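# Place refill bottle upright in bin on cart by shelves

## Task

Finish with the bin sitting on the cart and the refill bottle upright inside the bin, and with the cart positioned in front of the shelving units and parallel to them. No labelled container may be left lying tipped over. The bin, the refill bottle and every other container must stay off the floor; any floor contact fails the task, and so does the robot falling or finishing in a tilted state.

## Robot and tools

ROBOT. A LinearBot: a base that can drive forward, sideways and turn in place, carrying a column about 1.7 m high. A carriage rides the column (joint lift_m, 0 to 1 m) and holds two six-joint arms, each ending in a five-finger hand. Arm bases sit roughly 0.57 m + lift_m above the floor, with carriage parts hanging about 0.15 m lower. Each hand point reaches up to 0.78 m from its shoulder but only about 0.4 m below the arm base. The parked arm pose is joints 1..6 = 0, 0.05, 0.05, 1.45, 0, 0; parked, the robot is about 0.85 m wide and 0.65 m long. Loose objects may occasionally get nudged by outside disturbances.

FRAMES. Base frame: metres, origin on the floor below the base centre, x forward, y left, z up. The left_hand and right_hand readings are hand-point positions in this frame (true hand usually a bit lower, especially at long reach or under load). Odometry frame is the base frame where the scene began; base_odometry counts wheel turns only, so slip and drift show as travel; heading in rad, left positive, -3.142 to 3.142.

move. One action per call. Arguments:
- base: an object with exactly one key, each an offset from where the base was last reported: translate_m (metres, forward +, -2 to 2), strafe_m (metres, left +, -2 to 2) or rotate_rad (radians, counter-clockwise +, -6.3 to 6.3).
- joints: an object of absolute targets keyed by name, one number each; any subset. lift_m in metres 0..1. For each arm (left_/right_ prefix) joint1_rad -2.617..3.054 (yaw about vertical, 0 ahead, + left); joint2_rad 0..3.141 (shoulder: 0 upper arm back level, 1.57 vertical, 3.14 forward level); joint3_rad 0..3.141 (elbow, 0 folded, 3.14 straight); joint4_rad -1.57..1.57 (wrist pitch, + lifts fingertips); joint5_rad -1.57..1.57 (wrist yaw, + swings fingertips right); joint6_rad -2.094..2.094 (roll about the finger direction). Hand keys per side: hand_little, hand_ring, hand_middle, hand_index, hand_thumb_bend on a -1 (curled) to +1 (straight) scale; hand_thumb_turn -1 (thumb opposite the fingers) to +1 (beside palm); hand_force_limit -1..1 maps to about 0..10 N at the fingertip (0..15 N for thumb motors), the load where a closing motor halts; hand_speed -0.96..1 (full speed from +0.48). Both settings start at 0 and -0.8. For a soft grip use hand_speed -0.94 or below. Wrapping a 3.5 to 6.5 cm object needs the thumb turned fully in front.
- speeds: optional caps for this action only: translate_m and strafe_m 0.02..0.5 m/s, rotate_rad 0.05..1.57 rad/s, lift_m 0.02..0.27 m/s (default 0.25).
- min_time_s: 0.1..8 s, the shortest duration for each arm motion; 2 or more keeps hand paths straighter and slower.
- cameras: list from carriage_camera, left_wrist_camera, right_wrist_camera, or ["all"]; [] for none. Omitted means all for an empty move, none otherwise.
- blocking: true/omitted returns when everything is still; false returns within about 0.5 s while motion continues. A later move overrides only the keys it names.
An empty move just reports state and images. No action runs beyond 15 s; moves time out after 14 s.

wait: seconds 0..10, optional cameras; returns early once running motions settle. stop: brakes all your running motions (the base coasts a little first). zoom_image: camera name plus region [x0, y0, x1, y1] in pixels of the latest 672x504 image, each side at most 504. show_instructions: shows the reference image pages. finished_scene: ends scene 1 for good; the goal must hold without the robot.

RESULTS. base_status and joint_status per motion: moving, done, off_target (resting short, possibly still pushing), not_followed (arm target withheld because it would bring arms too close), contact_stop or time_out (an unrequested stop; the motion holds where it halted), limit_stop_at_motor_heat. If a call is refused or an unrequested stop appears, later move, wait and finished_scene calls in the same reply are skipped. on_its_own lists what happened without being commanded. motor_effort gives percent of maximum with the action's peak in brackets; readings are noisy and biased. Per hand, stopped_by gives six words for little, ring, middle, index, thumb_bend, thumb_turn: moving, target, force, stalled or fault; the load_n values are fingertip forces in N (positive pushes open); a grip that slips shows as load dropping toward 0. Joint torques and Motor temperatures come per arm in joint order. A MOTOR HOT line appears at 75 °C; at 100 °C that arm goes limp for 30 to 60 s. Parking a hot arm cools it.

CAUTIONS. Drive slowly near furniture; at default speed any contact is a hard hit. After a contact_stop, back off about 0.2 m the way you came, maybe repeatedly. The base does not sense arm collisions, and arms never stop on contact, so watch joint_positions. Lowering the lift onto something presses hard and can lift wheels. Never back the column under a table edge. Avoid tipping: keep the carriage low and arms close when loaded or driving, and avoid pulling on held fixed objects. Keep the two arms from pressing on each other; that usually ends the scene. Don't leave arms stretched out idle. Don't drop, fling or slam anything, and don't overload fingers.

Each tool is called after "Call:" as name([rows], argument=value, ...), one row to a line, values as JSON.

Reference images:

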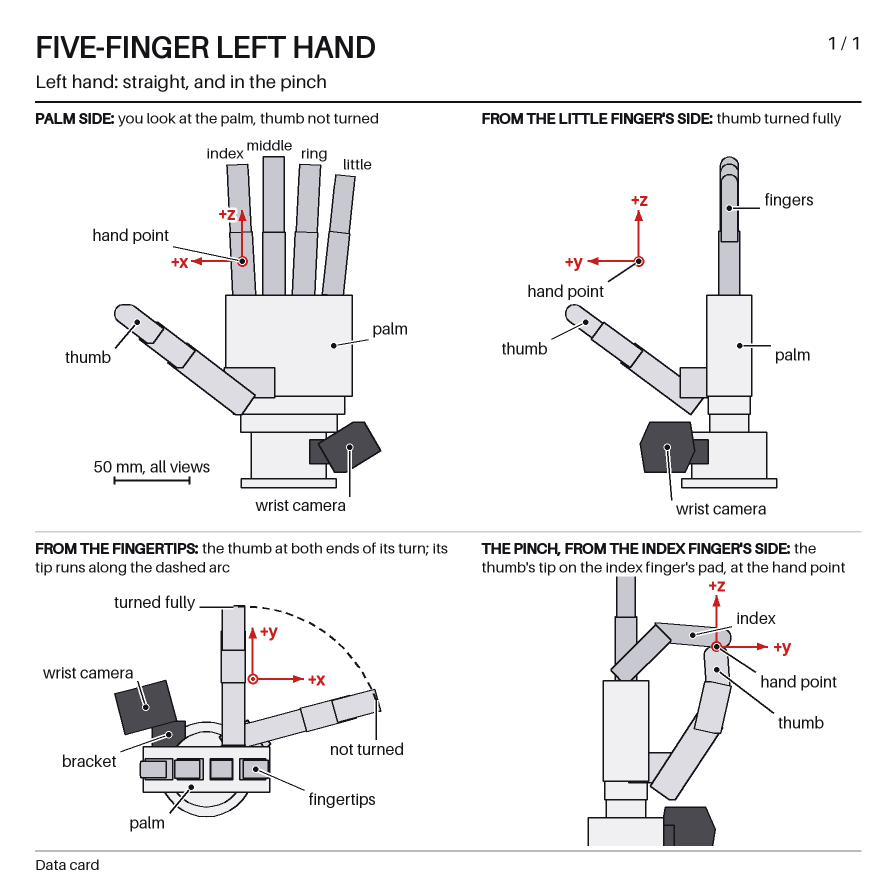

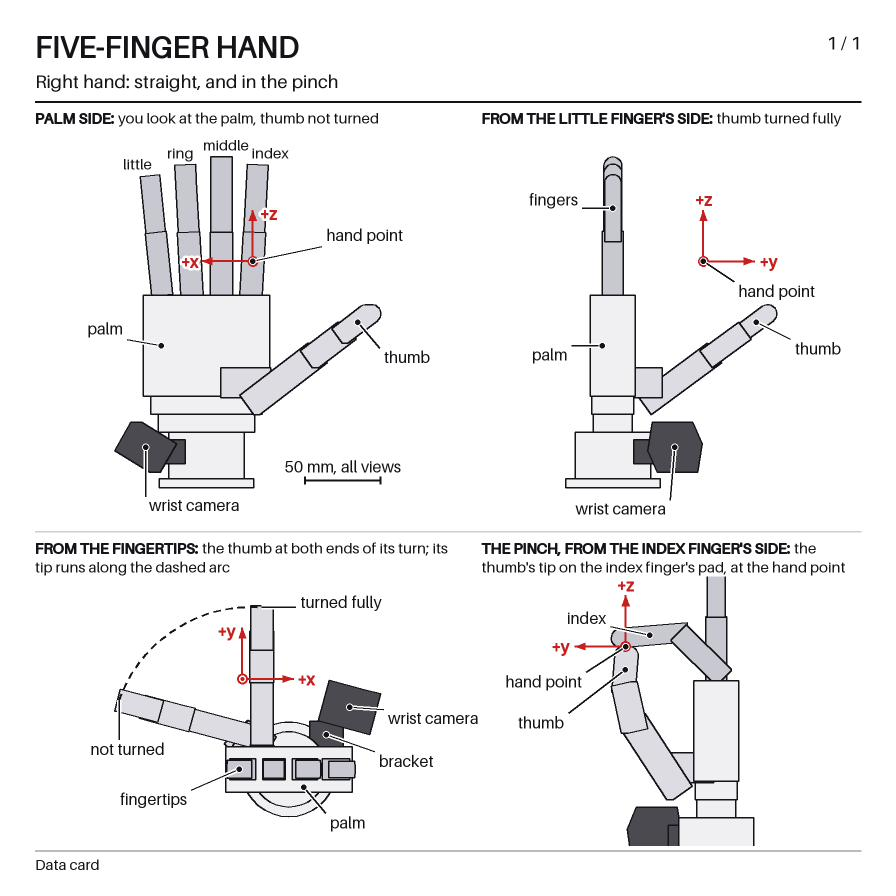

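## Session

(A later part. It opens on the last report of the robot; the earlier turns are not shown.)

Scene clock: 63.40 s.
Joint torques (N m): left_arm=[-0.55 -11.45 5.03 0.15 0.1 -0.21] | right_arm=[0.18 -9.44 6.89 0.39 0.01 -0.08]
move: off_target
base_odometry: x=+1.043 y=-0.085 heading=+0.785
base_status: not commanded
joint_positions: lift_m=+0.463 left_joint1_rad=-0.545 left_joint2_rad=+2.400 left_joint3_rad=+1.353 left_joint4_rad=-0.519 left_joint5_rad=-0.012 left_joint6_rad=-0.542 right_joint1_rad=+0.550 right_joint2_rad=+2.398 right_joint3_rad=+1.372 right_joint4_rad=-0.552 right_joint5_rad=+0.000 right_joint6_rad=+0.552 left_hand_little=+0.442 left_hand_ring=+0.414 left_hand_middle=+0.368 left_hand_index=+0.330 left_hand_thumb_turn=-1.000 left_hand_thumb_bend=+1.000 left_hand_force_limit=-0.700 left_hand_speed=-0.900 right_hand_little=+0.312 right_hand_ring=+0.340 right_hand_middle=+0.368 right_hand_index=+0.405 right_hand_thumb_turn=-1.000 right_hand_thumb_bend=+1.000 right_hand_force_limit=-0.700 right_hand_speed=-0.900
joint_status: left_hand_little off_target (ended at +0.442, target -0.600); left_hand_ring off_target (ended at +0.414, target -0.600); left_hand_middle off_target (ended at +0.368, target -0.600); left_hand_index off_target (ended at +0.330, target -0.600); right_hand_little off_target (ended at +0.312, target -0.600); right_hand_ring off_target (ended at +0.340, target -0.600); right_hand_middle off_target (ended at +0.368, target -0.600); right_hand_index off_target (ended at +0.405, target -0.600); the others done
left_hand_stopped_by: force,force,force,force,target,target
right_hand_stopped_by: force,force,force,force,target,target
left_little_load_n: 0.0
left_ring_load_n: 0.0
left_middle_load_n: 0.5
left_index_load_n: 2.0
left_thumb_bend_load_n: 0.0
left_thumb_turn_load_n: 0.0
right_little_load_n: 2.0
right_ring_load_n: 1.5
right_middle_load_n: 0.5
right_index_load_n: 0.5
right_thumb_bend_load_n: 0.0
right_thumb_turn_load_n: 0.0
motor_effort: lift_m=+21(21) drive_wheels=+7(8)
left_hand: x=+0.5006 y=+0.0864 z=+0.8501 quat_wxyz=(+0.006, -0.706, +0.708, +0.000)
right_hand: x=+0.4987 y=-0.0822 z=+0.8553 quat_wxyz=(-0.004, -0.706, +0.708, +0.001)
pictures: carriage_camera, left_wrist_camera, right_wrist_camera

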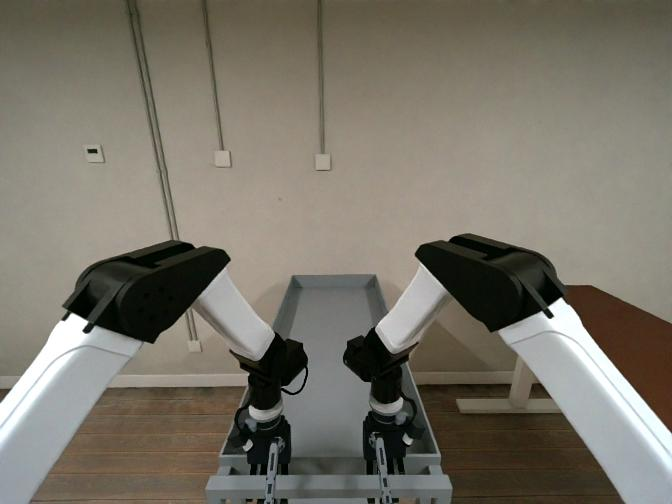

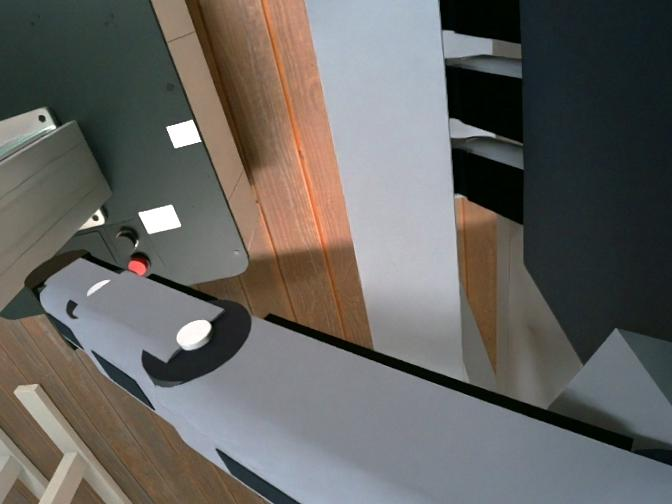

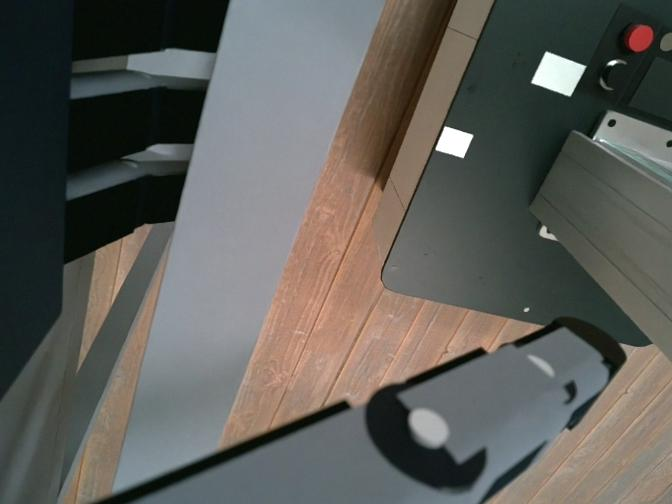

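Call:
move(joints={"left_hand_speed": -0.85, "right_hand_speed": -0.85, "left_hand_thumb_bend": -0.5, "right_hand_thumb_bend": -0.5}, cameras=["all"])

Call:
zoom_image(camera="carriage_camera", region=[200, 400, 460, 504])

Scene clock: 69.90 s.
Joint torques (N m): left_arm=[-0.65 -11.52 5.08 0.15 0.09 -0.2] | right_arm=[0.17 -9.44 6.89 0.4 0.01 -0.08]
move: off_target
base_odometry: x=+1.043 y=-0.085 heading=+0.785
base_status: not commanded
joint_positions: lift_m=+0.463 left_joint1_rad=-0.545 left_joint2_rad=+2.400 left_joint3_rad=+1.353 left_joint4_rad=-0.519 left_joint5_rad=-0.012 left_joint6_rad=-0.542 right_joint1_rad=+0.550 right_joint2_rad=+2.398 right_joint3_rad=+1.372 right_joint4_rad=-0.552 right_joint5_rad=+0.000 right_joint6_rad=+0.552 left_hand_little=+0.442 left_hand_ring=+0.414 left_hand_middle=+0.368 left_hand_index=+0.330 left_hand_thumb_turn=-1.000 left_hand_thumb_bend=-0.045 left_hand_force_limit=-0.700 left_hand_speed=-0.850 right_hand_little=+0.312 right_hand_ring=+0.340 right_hand_middle=+0.368 right_hand_index=+0.405 right_hand_thumb_turn=-1.000 right_hand_thumb_bend=+0.019 right_hand_force_limit=-0.700 right_hand_speed=-0.850
joint_status: left_hand_thumb_bend off_target (ended at -0.045, target -0.500); right_hand_thumb_bend off_target (ended at +0.019, target -0.500); the others done
left_hand_stopped_by: force,force,force,force,force,target
right_hand_stopped_by: force,force,force,force,force,target
left_little_load_n: 0.0
left_ring_load_n: 0.5
left_middle_load_n: 0.5
left_index_load_n: 2.0
left_thumb_bend_load_n: 2.5
left_thumb_turn_load_n: 0.0
right_little_load_n: 2.0
right_ring_load_n: 2.0
right_middle_load_n: 0.5
right_index_load_n: 0.0
right_thumb_bend_load_n: 2.0
right_thumb_turn_load_n: 0.5
motor_effort: lift_m=+21(21) drive_wheels=+5(9)
left_hand: x=+0.5006 y=+0.0864 z=+0.8501 quat_wxyz=(+0.006, -0.706, +0.708, +0.000)
right_hand: x=+0.4987 y=-0.0822 z=+0.8553 quat_wxyz=(-0.004, -0.706, +0.708, +0.001)
pictures: carriage_camera, left_wrist_camera, right_wrist_camera

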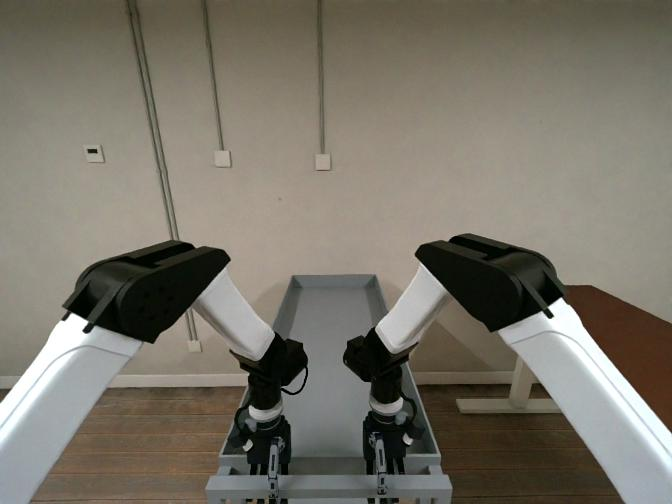

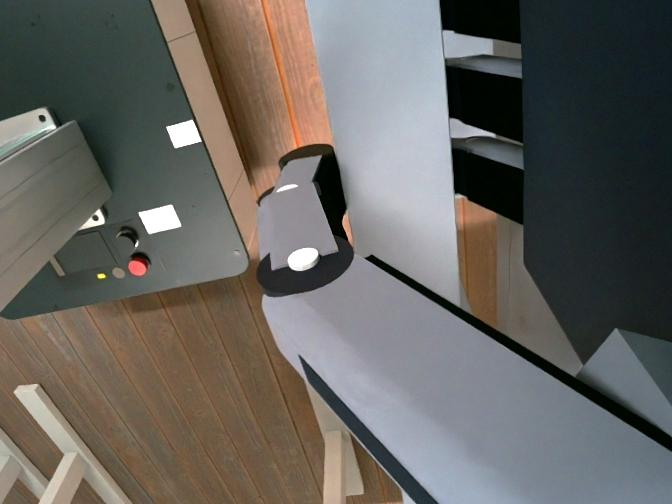

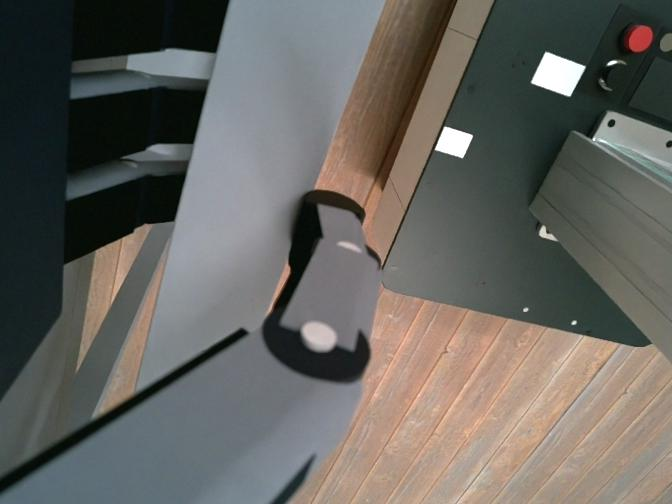

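Scaled by 1.938 from the camera's image (finer frame: 960x720).

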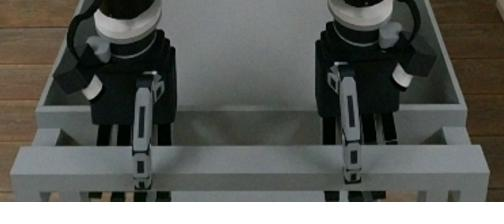

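Call:
move(base={"translate_m": -0.15}, speeds={"translate_m": 0.06}, cameras=["carriage_camera", "right_wrist_camera"])

Scene clock: 73.37 s.
Joint torques (N m): left_arm=[-0.7 -11.47 4.71 0.09 0.17 -0.17] | right_arm=[0.24 -9.85 6.24 0.32 -0.08 -0.04]
move: done
base_odometry: x=+0.937 y=-0.191 heading=+0.785
base_status: done
joint_positions: lift_m=+0.463 left_joint1_rad=-0.545 left_joint2_rad=+2.400 left_joint3_rad=+1.357 left_joint4_rad=-0.511 left_joint5_rad=-0.024 left_joint6_rad=-0.545 right_joint1_rad=+0.549 right_joint2_rad=+2.403 right_joint3_rad=+1.379 right_joint4_rad=-0.542 right_joint5_rad=+0.011 right_joint6_rad=+0.548 left_hand_little=+0.442 left_hand_ring=+0.414 left_hand_middle=+0.368 left_hand_index=+0.330 left_hand_thumb_turn=-1.000 left_hand_thumb_bend=-0.045 left_hand_force_limit=-0.700 left_hand_speed=-0.850 right_hand_little=+0.312 right_hand_ring=+0.340 right_hand_middle=+0.368 right_hand_index=+0.405 right_hand_thumb_turn=-1.000 right_hand_thumb_bend=+0.019 right_hand_force_limit=-0.700 right_hand_speed=-0.850
joint_status: not commanded
left_hand_stopped_by: force,force,force,force,force,target
right_hand_stopped_by: force,force,force,force,force,target
left_little_load_n: 0.0
left_ring_load_n: 0.0
left_middle_load_n: 0.0
left_index_load_n: 2.5
left_thumb_bend_load_n: 2.5
left_thumb_turn_load_n: 0.0
right_little_load_n: 1.5
right_ring_load_n: 0.5
right_middle_load_n: 0.0
right_index_load_n: 0.0
right_thumb_bend_load_n: 2.5
right_thumb_turn_load_n: 0.5
motor_effort: lift_m=+21(21) drive_wheels=+1(10)
left_hand: x=+0.5053 y=+0.0861 z=+0.8498 quat_wxyz=(+0.013, -0.707, +0.707, -0.005)
right_hand: x=+0.5040 y=-0.0819 z=+0.8539 quat_wxyz=(+0.001, -0.707, +0.707, -0.006)

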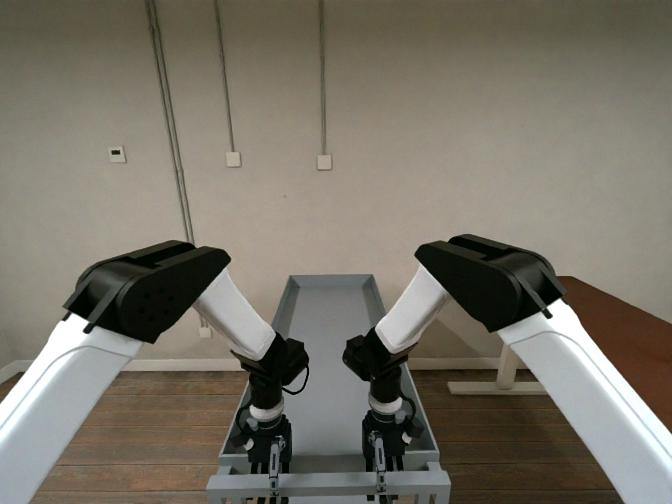

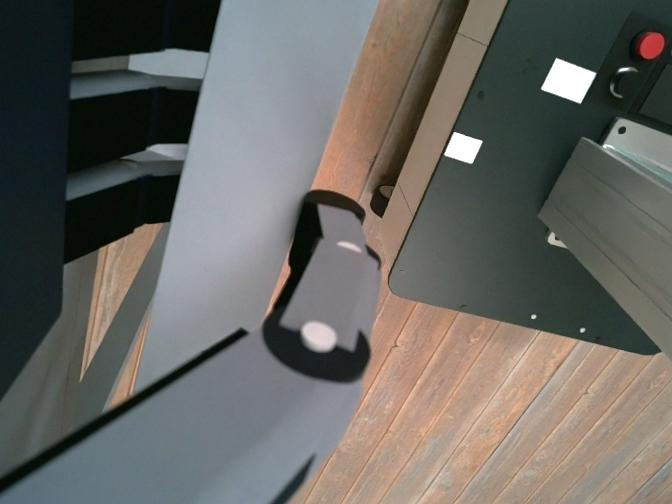

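Call:
move(base={"strafe_m": 0.1}, speeds={"strafe_m": 0.06}, cameras=["carriage_camera"])

Scene clock: 76.23 s.
Joint torques (N m): left_arm=[-0.39 -11.64 4.78 -0.14 0.1 -0.22] | right_arm=[-0.01 -10.36 6.02 0.73 -0.07 -0.38]
move: done
base_odometry: x=+0.866 y=-0.120 heading=+0.785
base_status: done
joint_positions: lift_m=+0.463 left_joint1_rad=-0.549 left_joint2_rad=+2.400 left_joint3_rad=+1.357 left_joint4_rad=-0.484 left_joint5_rad=-0.012 left_joint6_rad=-0.539 right_joint1_rad=+0.552 right_joint2_rad=+2.410 right_joint3_rad=+1.379 right_joint4_rad=-0.590 right_joint5_rad=+0.010 right_joint6_rad=+0.583 left_hand_little=+0.442 left_hand_ring=+0.414 left_hand_middle=+0.368 left_hand_index=+0.330 left_hand_thumb_turn=-1.000 left_hand_thumb_bend=-0.045 left_hand_force_limit=-0.700 left_hand_speed=-0.850 right_hand_little=+0.312 right_hand_ring=+0.340 right_hand_middle=+0.368 right_hand_index=+0.405 right_hand_thumb_turn=-1.000 right_hand_thumb_bend=+0.019 right_hand_force_limit=-0.700 right_hand_speed=-0.850
joint_status: not commanded
left_hand_stopped_by: force,force,force,force,force,target
right_hand_stopped_by: force,force,force,force,force,target
left_little_load_n: 2.0
left_ring_load_n: 1.0
left_middle_load_n: 0.5
left_index_load_n: 0.0
left_thumb_bend_load_n: 4.0
left_thumb_turn_load_n: 0.0
right_little_load_n: 3.5
right_ring_load_n: 4.0
right_middle_load_n: 1.0
right_index_load_n: 0.0
right_thumb_bend_load_n: 0.0
right_thumb_turn_load_n: 0.0
motor_effort: lift_m=+20(21) drive_wheels=-2(8)
left_hand: x=+0.5094 y=+0.0795 z=+0.8496 quat_wxyz=(+0.011, -0.703, +0.710, -0.020)
right_hand: x=+0.4916 y=-0.0866 z=+0.8534 quat_wxyz=(-0.026, -0.696, +0.718, +0.001)

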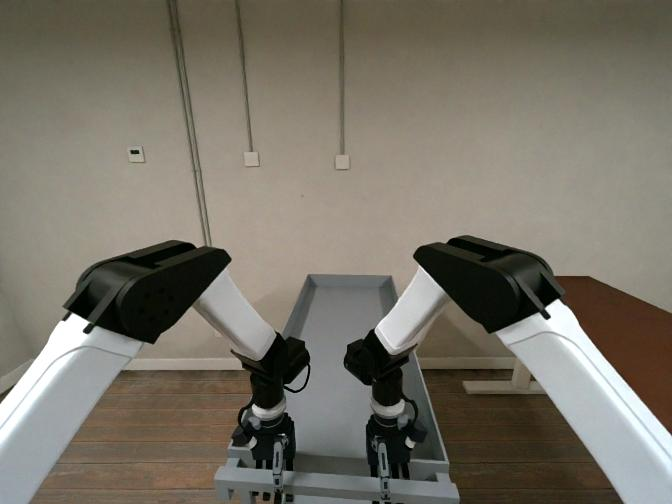

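Call:
move(base={"rotate_rad": -0.11}, speeds={"rotate_rad": 0.15}, cameras=["carriage_camera"])

Call:
move(base={"translate_m": -0.15}, speeds={"translate_m": 0.1}, cameras=["carriage_camera"])

Scene clock: 79.63 s.
Joint torques (N m): left_arm=[-0.5 -11.49 4.9 0.13 0.24 -0.14] | right_arm=[0.58 -10.47 6.2 0.04 -0.09 -0.08]
move: done
base_odometry: x=+0.866 y=-0.120 heading=+0.675
base_status: done
joint_positions: lift_m=+0.463 left_joint1_rad=-0.547 left_joint2_rad=+2.400 left_joint3_rad=+1.357 left_joint4_rad=-0.514 left_joint5_rad=-0.028 left_joint6_rad=-0.548 right_joint1_rad=+0.546 right_joint2_rad=+2.410 right_joint3_rad=+1.379 right_joint4_rad=-0.510 right_joint5_rad=+0.012 right_joint6_rad=+0.552 left_hand_little=+0.442 left_hand_ring=+0.414 left_hand_middle=+0.368 left_hand_index=+0.330 left_hand_thumb_turn=-1.000 left_hand_thumb_bend=-0.045 left_hand_force_limit=-0.700 left_hand_speed=-0.850 right_hand_little=+0.312 right_hand_ring=+0.340 right_hand_middle=+0.368 right_hand_index=+0.405 right_hand_thumb_turn=-1.000 right_hand_thumb_bend=+0.019 right_hand_force_limit=-0.700 right_hand_speed=-0.850
joint_status: not commanded
left_hand_stopped_by: force,force,force,force,force,target
right_hand_stopped_by: force,force,force,force,force,target
left_little_load_n: 0.0
left_ring_load_n: 0.0
left_middle_load_n: 0.0
left_index_load_n: 3.0
left_thumb_bend_load_n: 4.0
left_thumb_turn_load_n: 1.0
right_little_load_n: 1.0
right_ring_load_n: 0.0
right_middle_load_n: 0.0
right_index_load_n: 0.0
right_thumb_bend_load_n: 0.0
right_thumb_turn_load_n: 0.0
motor_effort: lift_m=+21(21) drive_wheels=+3(10)
left_hand: x=+0.5048 y=+0.0864 z=+0.8496 quat_wxyz=(+0.015, -0.707, +0.707, -0.003)
right_hand: x=+0.5106 y=-0.0794 z=+0.8504 quat_wxyz=(+0.013, -0.705, +0.709, -0.009)

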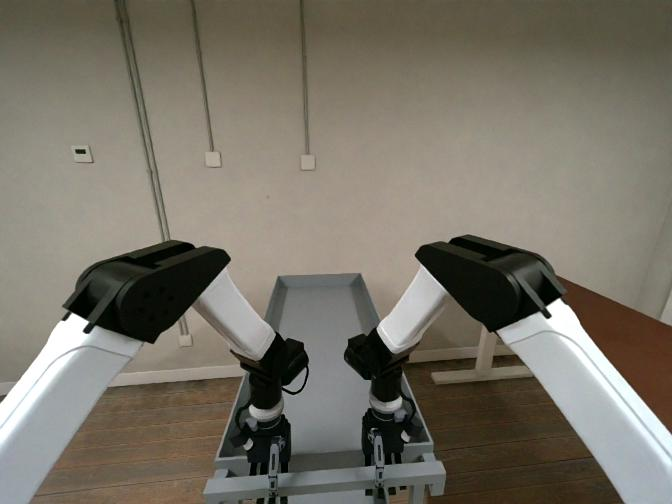

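Scene clock: 81.87 s.
Joint torques (N m): left_arm=[-0.85 -11.63 4.6 0.4 0.4 -0.15] | right_arm=[-0.06 -10.51 5.57 0.23 0.08 -0.03]
move: done
base_odometry: x=+0.749 y=-0.214 heading=+0.675
base_status: done
joint_positions: lift_m=+0.463 left_joint1_rad=-0.542 left_joint2_rad=+2.403 left_joint3_rad=+1.357 left_joint4_rad=-0.559 left_joint5_rad=-0.045 left_joint6_rad=-0.549 right_joint1_rad=+0.552 right_joint2_rad=+2.410 right_joint3_rad=+1.386 right_joint4_rad=-0.532 right_joint5_rad=-0.009 right_joint6_rad=+0.547 left_hand_little=+0.442 left_hand_ring=+0.414 left_hand_middle=+0.368 left_hand_index=+0.330 left_hand_thumb_turn=-1.000 left_hand_thumb_bend=-0.045 left_hand_force_limit=-0.700 left_hand_speed=-0.850 right_hand_little=+0.312 right_hand_ring=+0.340 right_hand_middle=+0.368 right_hand_index=+0.405 right_hand_thumb_turn=-1.000 right_hand_thumb_bend=+0.019 right_hand_force_limit=-0.700 right_hand_speed=-0.850
joint_status: not commanded
left_hand_stopped_by: force,force,force,force,force,target
right_hand_stopped_by: force,force,force,force,force,target
left_little_load_n: 0.0
left_ring_load_n: 0.0
left_middle_load_n: 1.0
left_index_load_n: 2.5
left_thumb_bend_load_n: 4.0
left_thumb_turn_load_n: 0.0
right_little_load_n: 1.5
right_ring_load_n: 0.0
right_middle_load_n: 0.0
right_index_load_n: 0.0
right_thumb_bend_load_n: 1.5
right_thumb_turn_load_n: 0.0
motor_effort: lift_m=+21(21) drive_wheels=-4(20)
left_hand: x=+0.4968 y=+0.0971 z=+0.8497 quat_wxyz=(+0.018, -0.709, +0.705, +0.022)
right_hand: x=+0.5045 y=-0.0761 z=+0.8531 quat_wxyz=(+0.008, -0.709, +0.705, +0.002)

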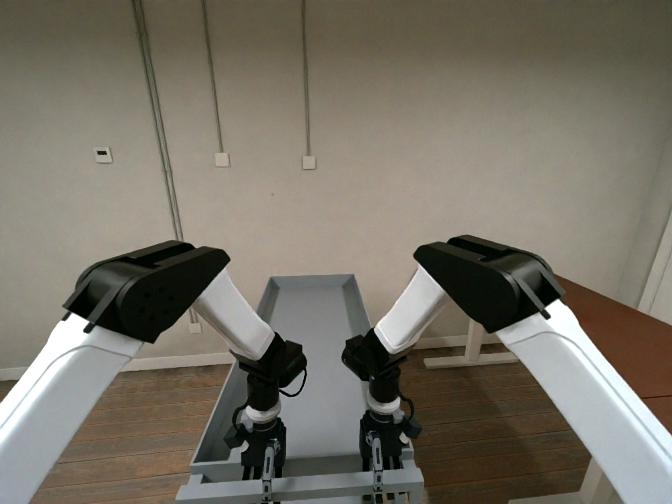

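Call:
move(joints={"left_hand_thumb_bend": 0.3, "right_hand_thumb_bend": 0.3, "left_hand_little": 0.8, "left_hand_ring": 0.8, "left_hand_middle": 0.8, "left_hand_index": 0.8, "right_hand_little": 0.8, "right_hand_ring": 0.8, "right_hand_middle": 0.8, "right_hand_index": 0.8, "left_hand_speed": -0.7, "right_hand_speed": -0.7}, cameras=["carriage_camera"])

Call:
move(base={"strafe_m": 0.03}, speeds={"strafe_m": 0.06}, cameras=["all"])

Call:
zoom_image(camera="carriage_camera", region=[170, 390, 430, 504])

Scene clock: 83.80 s.
Joint torques (N m): left_arm=[-0.81 -11.66 4.77 0.34 0.11 -0.11] | right_arm=[-0.05 -10.48 5.55 0.26 0.09 -0.03]
Motor temperatures (°C): left_arm=[32 47 45 42 36 33] | right_arm=[28 50 44 42 30 30]
move: done
base_odometry: x=+0.749 y=-0.214 heading=+0.675
base_status: not commanded
joint_positions: lift_m=+0.463 left_joint1_rad=-0.543 left_joint2_rad=+2.403 left_joint3_rad=+1.357 left_joint4_rad=-0.549 left_joint5_rad=-0.015 left_joint6_rad=-0.549 right_joint1_rad=+0.552 right_joint2_rad=+2.410 right_joint3_rad=+1.386 right_joint4_rad=-0.535 right_joint5_rad=-0.009 right_joint6_rad=+0.547 left_hand_little=+0.800 left_hand_ring=+0.800 left_hand_middle=+0.800 left_hand_index=+0.800 left_hand_thumb_turn=-1.000 left_hand_thumb_bend=+0.300 left_hand_force_limit=-0.700 left_hand_speed=-0.700 right_hand_little=+0.800 right_hand_ring=+0.800 right_hand_middle=+0.800 right_hand_index=+0.800 right_hand_thumb_turn=-1.000 right_hand_thumb_bend=+0.300 right_hand_force_limit=-0.700 right_hand_speed=-0.700
joint_status: all done
left_hand_stopped_by: target,target,target,target,target,target
right_hand_stopped_by: target,target,target,target,target,target
left_little_load_n: 0.0
left_ring_load_n: 0.0
left_middle_load_n: 0.0
left_index_load_n: 0.0
left_thumb_bend_load_n: 0.0
left_thumb_turn_load_n: -0.5
right_little_load_n: 0.0
right_ring_load_n: 0.0
right_middle_load_n: 0.0
right_index_load_n: 0.0
right_thumb_bend_load_n: 0.0
right_thumb_turn_load_n: 0.0
motor_effort: lift_m=+21(21) drive_wheels=+0(6)
left_hand: x=+0.4958 y=+0.0904 z=+0.8508 quat_wxyz=(+0.005, -0.709, +0.705, +0.013)
right_hand: x=+0.5038 y=-0.0765 z=+0.8532 quat_wxyz=(+0.007, -0.709, +0.705, +0.003)

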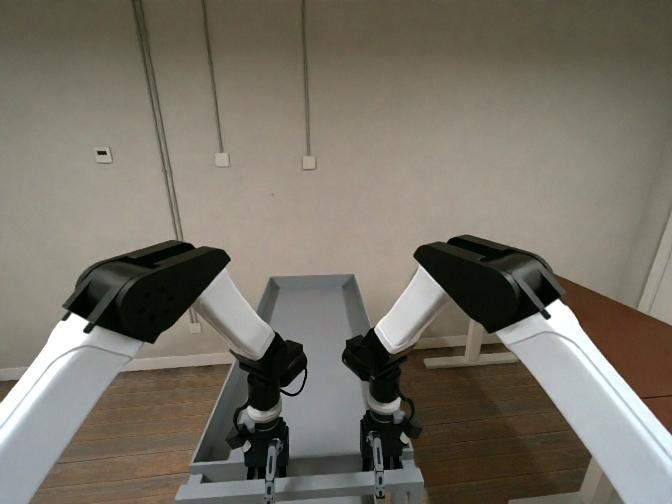

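Scene clock: 84.87 s.
Joint torques (N m): left_arm=[-0.59 -11.56 4.6 0.36 0.1 -0.12] | right_arm=[0.12 -10.48 5.49 0.29 0.08 -0.03]
move: done
base_odometry: x=+0.730 y=-0.191 heading=+0.676
base_status: done
joint_positions: lift_m=+0.463 left_joint1_rad=-0.546 left_joint2_rad=+2.403 left_joint3_rad=+1.357 left_joint4_rad=-0.546 left_joint5_rad=-0.013 left_joint6_rad=-0.549 right_joint1_rad=+0.551 right_joint2_rad=+2.410 right_joint3_rad=+1.386 right_joint4_rad=-0.539 right_joint5_rad=-0.008 right_joint6_rad=+0.547 left_hand_little=+0.800 left_hand_ring=+0.800 left_hand_middle=+0.800 left_hand_index=+0.800 left_hand_thumb_turn=-1.000 left_hand_thumb_bend=+0.300 left_hand_force_limit=-0.700 left_hand_speed=-0.700 right_hand_little=+0.800 right_hand_ring=+0.800 right_hand_middle=+0.800 right_hand_index=+0.800 right_hand_thumb_turn=-1.000 right_hand_thumb_bend=+0.300 right_hand_force_limit=-0.700 right_hand_speed=-0.700
joint_status: not commanded
left_hand_stopped_by: target,target,target,target,target,target
right_hand_stopped_by: target,target,target,target,target,target
left_little_load_n: 0.0
left_ring_load_n: 0.0
left_middle_load_n: 0.0
left_index_load_n: 0.0
left_thumb_bend_load_n: 0.0
left_thumb_turn_load_n: 0.0
right_little_load_n: 0.0
right_ring_load_n: 0.0
right_middle_load_n: 0.0
right_index_load_n: 0.0
right_thumb_bend_load_n: 0.0
right_thumb_turn_load_n: 0.0
motor_effort: lift_m=+21(21) drive_wheels=-1(6)
left_hand: x=+0.4955 y=+0.0889 z=+0.8508 quat_wxyz=(+0.004, -0.708, +0.706, +0.012)
right_hand: x=+0.5031 y=-0.0776 z=+0.8533 quat_wxyz=(+0.004, -0.708, +0.706, +0.003)
pictures: carriage_camera, left_wrist_camera, right_wrist_camera

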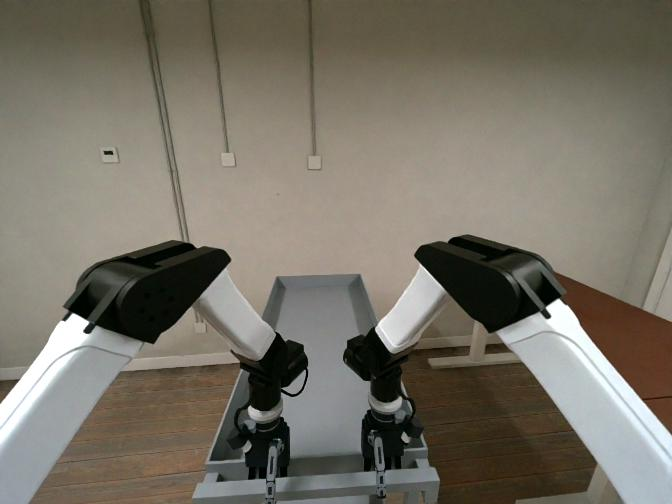

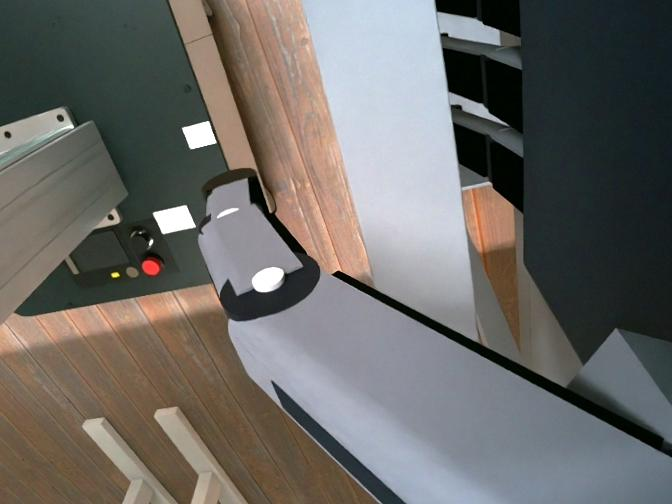

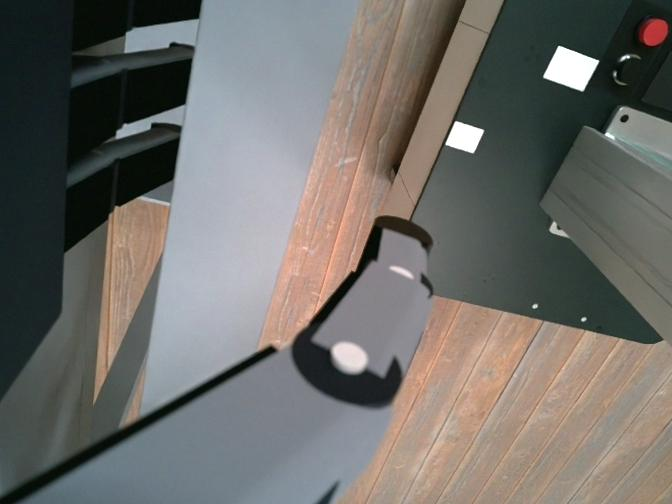

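Scaled by 1.938 from the camera's image (finer frame: 960x720).

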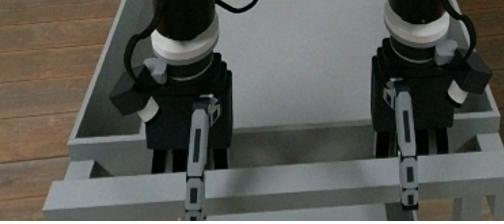

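Call:
move(joints={"left_hand_force_limit": 0.0, "right_hand_force_limit": 0.0, "left_hand_speed": -0.85, "right_hand_speed": -0.85, "left_hand_thumb_bend": -0.6, "right_hand_thumb_bend": -0.6, "left_hand_little": -0.5, "left_hand_ring": -0.5, "left_hand_middle": -0.5, "left_hand_index": -0.5, "right_hand_little": -0.5, "right_hand_ring": -0.5, "right_hand_middle": -0.5, "right_hand_index": -0.5}, cameras=[])

Call:
move(base={"strafe_m": 0.1}, speeds={"strafe_m": 0.08}, cameras=["carriage_camera"])

Call:
move(base={"rotate_rad": -0.1}, speeds={"rotate_rad": 0.15}, cameras=["carriage_camera"])

Scene clock: 89.17 s.
Joint torques (N m): left_arm=[-0.61 -12.05 4.66 0.11 0.22 -0.13] | right_arm=[0.08 -10.81 5.53 0.14 -0.13 -0.01]
move: off_target
base_odometry: x=+0.730 y=-0.191 heading=+0.676
base_status: not commanded
joint_positions: lift_m=+0.463 left_joint1_rad=-0.546 left_joint2_rad=+2.406 left_joint3_rad=+1.357 left_joint4_rad=-0.511 left_joint5_rad=-0.026 left_joint6_rad=-0.550 right_joint1_rad=+0.551 right_joint2_rad=+2.414 right_joint3_rad=+1.386 right_joint4_rad=-0.523 right_joint5_rad=+0.016 right_joint6_rad=+0.546 left_hand_little=+0.218 left_hand_ring=+0.232 left_hand_middle=+0.205 left_hand_index=+0.190 left_hand_thumb_turn=-1.000 left_hand_thumb_bend=+0.018 left_hand_force_limit=+0.000 left_hand_speed=-0.850 right_hand_little=+0.218 right_hand_ring=+0.232 right_hand_middle=+0.233 right_hand_index=+0.233 right_hand_thumb_turn=-1.000 right_hand_thumb_bend=+0.035 right_hand_force_limit=+0.000 right_hand_speed=-0.850
joint_status: left_hand_little off_target (ended at +0.218, target -0.500); left_hand_ring off_target (ended at +0.232, target -0.500); left_hand_middle off_target (ended at +0.205, target -0.500); left_hand_index off_target (ended at +0.190, target -0.500); left_hand_thumb_bend off_target (ended at +0.018, target -0.600); right_hand_little off_target (ended at +0.218, target -0.500); right_hand_ring off_target (ended at +0.232, target -0.500); right_hand_middle off_target (ended at +0.233, target -0.500); right_hand_index off_target (ended at +0.233, target -0.500); right_hand_thumb_bend off_target (ended at +0.035, target -0.600); the others done
left_hand_stopped_by: force,force,force,force,force,target
right_hand_stopped_by: force,force,force,force,force,target
left_little_load_n: 4.5
left_ring_load_n: 1.5
left_middle_load_n: 4.0
left_index_load_n: 5.0
left_thumb_bend_load_n: 8.5
left_thumb_turn_load_n: 1.5
right_little_load_n: 3.5
right_ring_load_n: 2.5
right_middle_load_n: 1.5
right_index_load_n: 2.5
right_thumb_bend_load_n: 9.0
right_thumb_turn_load_n: 1.5
motor_effort: lift_m=+21(21) drive_wheels=-1(6)
left_hand: x=+0.5043 y=+0.0865 z=+0.8478 quat_wxyz=(+0.014, -0.709, +0.705, -0.002)
right_hand: x=+0.5084 y=-0.0797 z=+0.8501 quat_wxyz=(+0.008, -0.709, +0.705, -0.010)

Scene clock: 91.10 s.
Joint torques (N m): left_arm=[-0.39 -12.18 4.88 -0.16 0.16 -0.32] | right_arm=[0.32 -10.7 6.46 0.35 -0.22 -0.48]
move: done
base_odometry: x=+0.667 y=-0.113 heading=+0.676
base_status: done
joint_positions: lift_m=+0.463 left_joint1_rad=-0.548 left_joint2_rad=+2.406 left_joint3_rad=+1.357 left_joint4_rad=-0.468 left_joint5_rad=-0.020 left_joint6_rad=-0.532 right_joint1_rad=+0.550 right_joint2_rad=+2.414 right_joint3_rad=+1.376 right_joint4_rad=-0.552 right_joint5_rad=+0.025 right_joint6_rad=+0.594 left_hand_little=+0.218 left_hand_ring=+0.232 left_hand_middle=+0.204 left_hand_index=+0.190 left_hand_thumb_turn=-1.000 left_hand_thumb_bend=+0.018 left_hand_force_limit=+0.000 left_hand_speed=-0.850 right_hand_little=+0.219 right_hand_ring=+0.233 right_hand_middle=+0.232 right_hand_index=+0.232 right_hand_thumb_turn=-1.000 right_hand_thumb_bend=+0.033 right_hand_force_limit=+0.000 right_hand_speed=-0.850
joint_status: not commanded
left_hand_stopped_by: force,force,force,force,force,target
right_hand_stopped_by: force,force,force,force,force,target
left_little_load_n: 4.0
left_ring_load_n: 0.5
left_middle_load_n: 1.5
left_index_load_n: 2.0
left_thumb_bend_load_n: 6.0
left_thumb_turn_load_n: -0.5
right_little_load_n: 6.5
right_ring_load_n: 5.5
right_middle_load_n: 2.0
right_index_load_n: 1.5
right_thumb_bend_load_n: 2.5
right_thumb_turn_load_n: 0.5
motor_effort: lift_m=+21(21) drive_wheels=-3(10)
left_hand: x=+0.5124 y=+0.0799 z=+0.8470 quat_wxyz=(+0.016, -0.701, +0.712, -0.024)
right_hand: x=+0.5005 y=-0.0853 z=+0.8492 quat_wxyz=(-0.012, -0.691, +0.722, -0.010)

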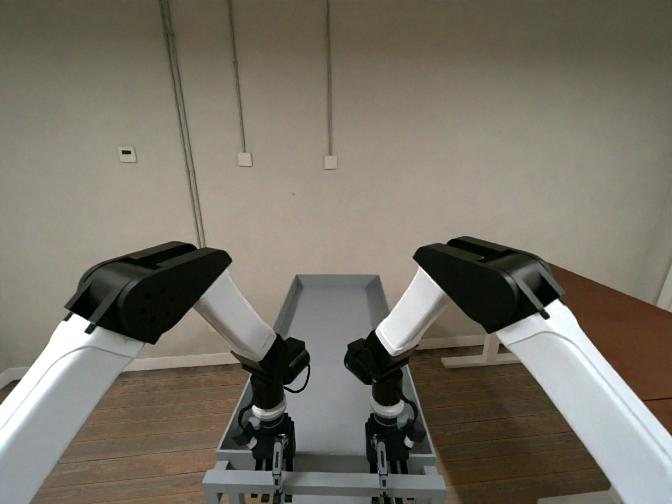

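Scene clock: 92.27 s.
Joint torques (N m): left_arm=[-0.55 -12.27 4.77 0.09 0.28 0.09] | right_arm=[0.54 -10.89 6.22 -0.19 -0.14 0.07]
move: done
base_odometry: x=+0.667 y=-0.113 heading=+0.576
base_status: done
joint_positions: lift_m=+0.463 left_joint1_rad=-0.545 left_joint2_rad=+2.409 left_joint3_rad=+1.357 left_joint4_rad=-0.512 left_joint5_rad=-0.030 left_joint6_rad=-0.572 right_joint1_rad=+0.546 right_joint2_rad=+2.414 right_joint3_rad=+1.380 right_joint4_rad=-0.486 right_joint5_rad=+0.018 right_joint6_rad=+0.538 left_hand_little=+0.218 left_hand_ring=+0.232 left_hand_middle=+0.204 left_hand_index=+0.190 left_hand_thumb_turn=-1.000 left_hand_thumb_bend=+0.018 left_hand_force_limit=+0.000 left_hand_speed=-0.850 right_hand_little=+0.218 right_hand_ring=+0.232 right_hand_middle=+0.232 right_hand_index=+0.232 right_hand_thumb_turn=-1.000 right_hand_thumb_bend=+0.033 right_hand_force_limit=+0.000 right_hand_speed=-0.850
joint_status: not commanded
left_hand_stopped_by: force,force,force,force,force,target
right_hand_stopped_by: force,force,force,force,force,target
left_little_load_n: 1.5
left_ring_load_n: 0.0
left_middle_load_n: 1.5
left_index_load_n: 3.5
left_thumb_bend_load_n: 3.0
left_thumb_turn_load_n: 1.0
right_little_load_n: 2.5
right_ring_load_n: 1.0
right_middle_load_n: 0.0
right_index_load_n: 0.0
right_thumb_bend_load_n: 3.0
right_thumb_turn_load_n: 0.5
motor_effort: lift_m=+21(21) drive_wheels=+2(11)
left_hand: x=+0.5045 y=+0.0866 z=+0.8466 quat_wxyz=(+0.015, -0.716, +0.698, +0.000)
right_hand: x=+0.5157 y=-0.0781 z=+0.8482 quat_wxyz=(+0.023, -0.710, +0.704, -0.015)

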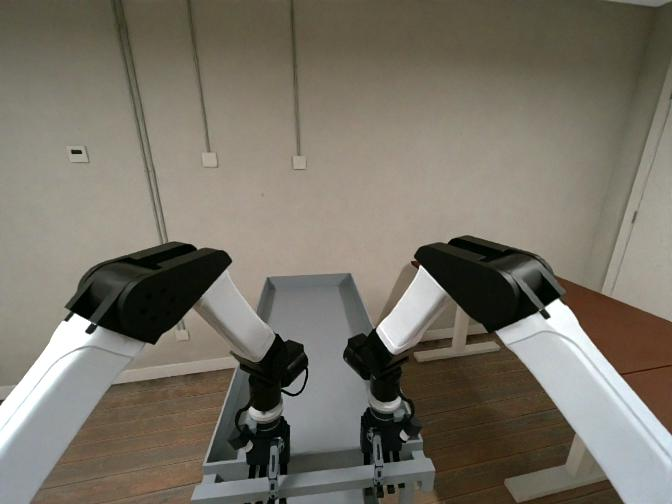

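Call:
move(base={"strafe_m": 0.14}, speeds={"strafe_m": 0.1}, cameras=[])

Call:
move(base={"rotate_rad": -0.11}, speeds={"rotate_rad": 0.2}, cameras=["carriage_camera"])

Call:
move(base={"strafe_m": 0.14}, speeds={"strafe_m": 0.1}, cameras=[])

Call:
move(base={"rotate_rad": -0.117}, speeds={"rotate_rad": 0.2}, cameras=["carriage_camera"])

Scene clock: 94.73 s.
Joint torques (N m): left_arm=[-0.28 -12.53 4.75 -0.03 0.11 -0.28] | right_arm=[0.05 -11.07 6.31 0.41 -0.07 -0.47]
move: done
base_odometry: x=+0.591 y=+0.005 heading=+0.575
base_status: done
joint_positions: lift_m=+0.463 left_joint1_rad=-0.550 left_joint2_rad=+2.410 left_joint3_rad=+1.357 left_joint4_rad=-0.493 left_joint5_rad=-0.015 left_joint6_rad=-0.536 right_joint1_rad=+0.552 right_joint2_rad=+2.419 right_joint3_rad=+1.376 right_joint4_rad=-0.558 right_joint5_rad=+0.010 right_joint6_rad=+0.591 left_hand_little=+0.218 left_hand_ring=+0.232 left_hand_middle=+0.204 left_hand_index=+0.190 left_hand_thumb_turn=-1.000 left_hand_thumb_bend=+0.018 left_hand_force_limit=+0.000 left_hand_speed=-0.850 right_hand_little=+0.218 right_hand_ring=+0.232 right_hand_middle=+0.232 right_hand_index=+0.232 right_hand_thumb_turn=-1.000 right_hand_thumb_bend=+0.032 right_hand_force_limit=+0.000 right_hand_speed=-0.850
joint_status: not commanded
left_hand_stopped_by: force,force,force,force,force,target
right_hand_stopped_by: force,force,force,force,force,target
left_little_load_n: 4.0
left_ring_load_n: 0.5
left_middle_load_n: 0.5
left_index_load_n: 0.5
left_thumb_bend_load_n: 5.0
left_thumb_turn_load_n: -0.5
right_little_load_n: 5.0
right_ring_load_n: 4.5
right_middle_load_n: 1.5
right_index_load_n: 1.0
right_thumb_bend_load_n: 0.0
right_thumb_turn_load_n: 0.0
motor_effort: lift_m=+21(21) drive_wheels=-10(14)
left_hand: x=+0.5049 y=+0.0826 z=+0.8463 quat_wxyz=(+0.010, -0.702, +0.712, -0.010)
right_hand: x=+0.4963 y=-0.0836 z=+0.8488 quat_wxyz=(-0.015, -0.693, +0.721, -0.002)

Scene clock: 95.83 s.
Joint torques (N m): left_arm=[-0.43 -12.68 4.66 0.24 0.11 0.47] | right_arm=[0.69 -11.19 6.2 -0.16 -0.11 0.06]
move: done
base_odometry: x=+0.591 y=+0.005 heading=+0.466
base_status: done
joint_positions: lift_m=+0.463 left_joint1_rad=-0.548 left_joint2_rad=+2.413 left_joint3_rad=+1.357 left_joint4_rad=-0.540 left_joint5_rad=-0.016 left_joint6_rad=-0.608 right_joint1_rad=+0.545 right_joint2_rad=+2.419 right_joint3_rad=+1.379 right_joint4_rad=-0.492 right_joint5_rad=+0.015 right_joint6_rad=+0.537 left_hand_little=+0.218 left_hand_ring=+0.232 left_hand_middle=+0.205 left_hand_index=+0.190 left_hand_thumb_turn=-1.000 left_hand_thumb_bend=+0.017 left_hand_force_limit=+0.000 left_hand_speed=-0.850 right_hand_little=+0.218 right_hand_ring=+0.232 right_hand_middle=+0.232 right_hand_index=+0.232 right_hand_thumb_turn=-1.000 right_hand_thumb_bend=+0.033 right_hand_force_limit=+0.000 right_hand_speed=-0.850
joint_status: not commanded
left_hand_stopped_by: force,force,force,force,force,target
right_hand_stopped_by: force,force,force,force,force,target
left_little_load_n: 4.5
left_ring_load_n: 1.5
left_middle_load_n: 3.5
left_index_load_n: 3.5
left_thumb_bend_load_n: 1.0
left_thumb_turn_load_n: 0.0
right_little_load_n: 2.5
right_ring_load_n: 0.0
right_middle_load_n: 0.0
right_index_load_n: 0.0
right_thumb_bend_load_n: 2.0
right_thumb_turn_load_n: 0.5
motor_effort: lift_m=+21(21) drive_wheels=+4(12)
left_hand: x=+0.4963 y=+0.0859 z=+0.8469 quat_wxyz=(+0.006, -0.728, +0.686, +0.014)
right_hand: x=+0.5130 y=-0.0798 z=+0.8467 quat_wxyz=(+0.017, -0.709, +0.704, -0.012)

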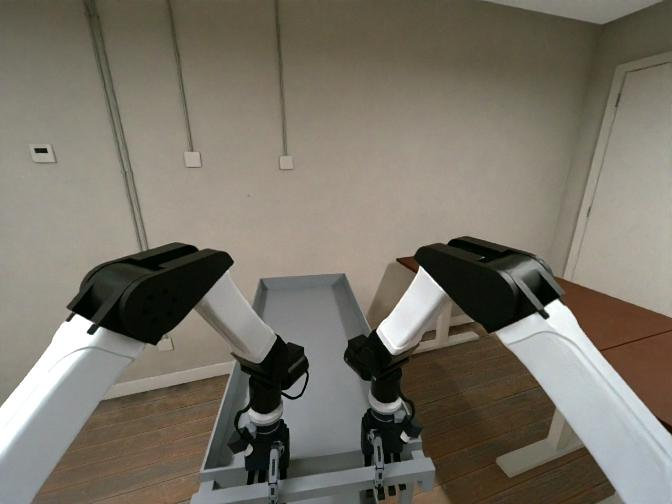

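Scene clock: 98.03 s.
Joint torques (N m): left_arm=[-0.18 -12.72 4.83 0.11 0.11 -0.21] | right_arm=[-0.05 -11.14 6.17 0.38 -0.03 -0.33]
move: done
base_odometry: x=+0.528 y=+0.130 heading=+0.465
base_status: done
joint_positions: lift_m=+0.463 left_joint1_rad=-0.550 left_joint2_rad=+2.413 left_joint3_rad=+1.357 left_joint4_rad=-0.511 left_joint5_rad=-0.015 left_joint6_rad=-0.542 right_joint1_rad=+0.552 right_joint2_rad=+2.420 right_joint3_rad=+1.378 right_joint4_rad=-0.556 right_joint5_rad=+0.005 right_joint6_rad=+0.578 left_hand_little=+0.218 left_hand_ring=+0.232 left_hand_middle=+0.204 left_hand_index=+0.190 left_hand_thumb_turn=-1.000 left_hand_thumb_bend=+0.017 left_hand_force_limit=+0.000 left_hand_speed=-0.850 right_hand_little=+0.218 right_hand_ring=+0.232 right_hand_middle=+0.232 right_hand_index=+0.232 right_hand_thumb_turn=-1.000 right_hand_thumb_bend=+0.032 right_hand_force_limit=+0.000 right_hand_speed=-0.850
joint_status: not commanded
left_hand_stopped_by: force,force,force,force,force,target
right_hand_stopped_by: force,force,force,force,force,target
left_little_load_n: 3.5
left_ring_load_n: 0.5
left_middle_load_n: 0.0
left_index_load_n: 0.0
left_thumb_bend_load_n: 3.0
left_thumb_turn_load_n: 0.0
right_little_load_n: 4.0
right_ring_load_n: 3.0
right_middle_load_n: 1.0
right_index_load_n: 0.5
right_thumb_bend_load_n: 0.0
right_thumb_turn_load_n: 0.0
motor_effort: lift_m=+21(21) drive_wheels=-6(14)
left_hand: x=+0.5001 y=+0.0851 z=+0.8460 quat_wxyz=(+0.007, -0.704, +0.710, +0.000)
right_hand: x=+0.4963 y=-0.0831 z=+0.8488 quat_wxyz=(-0.014, -0.698, +0.716, +0.000)

Scene clock: 99.17 s.
Joint torques (N m): left_arm=[-0.35 -12.94 4.66 0.36 0.17 0.53] | right_arm=[0.75 -11.34 6.08 -0.3 -0.11 0.11]
move: done
base_odometry: x=+0.528 y=+0.130 heading=+0.349
base_status: done
joint_positions: lift_m=+0.463 left_joint1_rad=-0.549 left_joint2_rad=+2.416 left_joint3_rad=+1.356 left_joint4_rad=-0.554 left_joint5_rad=-0.019 left_joint6_rad=-0.618 right_joint1_rad=+0.544 right_joint2_rad=+2.420 right_joint3_rad=+1.381 right_joint4_rad=-0.474 right_joint5_rad=+0.014 right_joint6_rad=+0.533 left_hand_little=+0.218 left_hand_ring=+0.232 left_hand_middle=+0.205 left_hand_index=+0.190 left_hand_thumb_turn=-1.000 left_hand_thumb_bend=+0.017 left_hand_force_limit=+0.000 left_hand_speed=-0.850 right_hand_little=+0.218 right_hand_ring=+0.232 right_hand_middle=+0.232 right_hand_index=+0.232 right_hand_thumb_turn=-1.000 right_hand_thumb_bend=+0.033 right_hand_force_limit=+0.000 right_hand_speed=-0.850
joint_status: not commanded
left_hand_stopped_by: force,force,force,force,force,target
right_hand_stopped_by: force,force,force,force,force,target
left_little_load_n: 5.5
left_ring_load_n: 2.0
left_middle_load_n: 3.5
left_index_load_n: 3.0
left_thumb_bend_load_n: 0.0
left_thumb_turn_load_n: 0.5
right_little_load_n: 3.0
right_ring_load_n: 0.0
right_middle_load_n: 0.0
right_index_load_n: 0.0
right_thumb_bend_load_n: 2.5
right_thumb_turn_load_n: 0.0
motor_effort: lift_m=+21(21) drive_wheels=+6(12)
left_hand: x=+0.4926 y=+0.0883 z=+0.8463 quat_wxyz=(+0.005, -0.731, +0.682, +0.023)
right_hand: x=+0.5174 y=-0.0773 z=+0.8462 quat_wxyz=(+0.026, -0.711, +0.703, -0.014)

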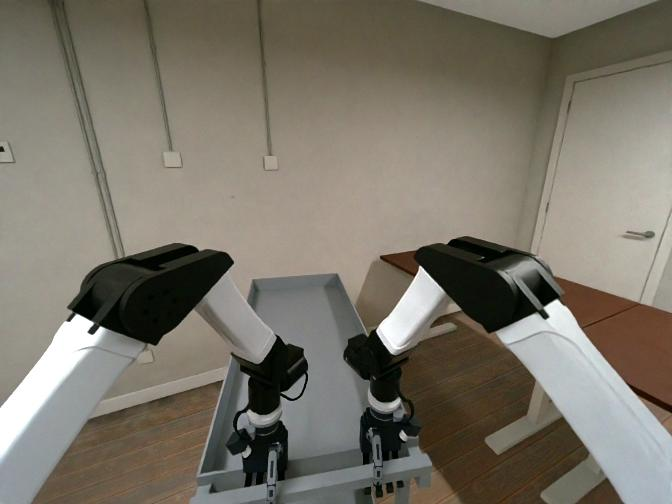

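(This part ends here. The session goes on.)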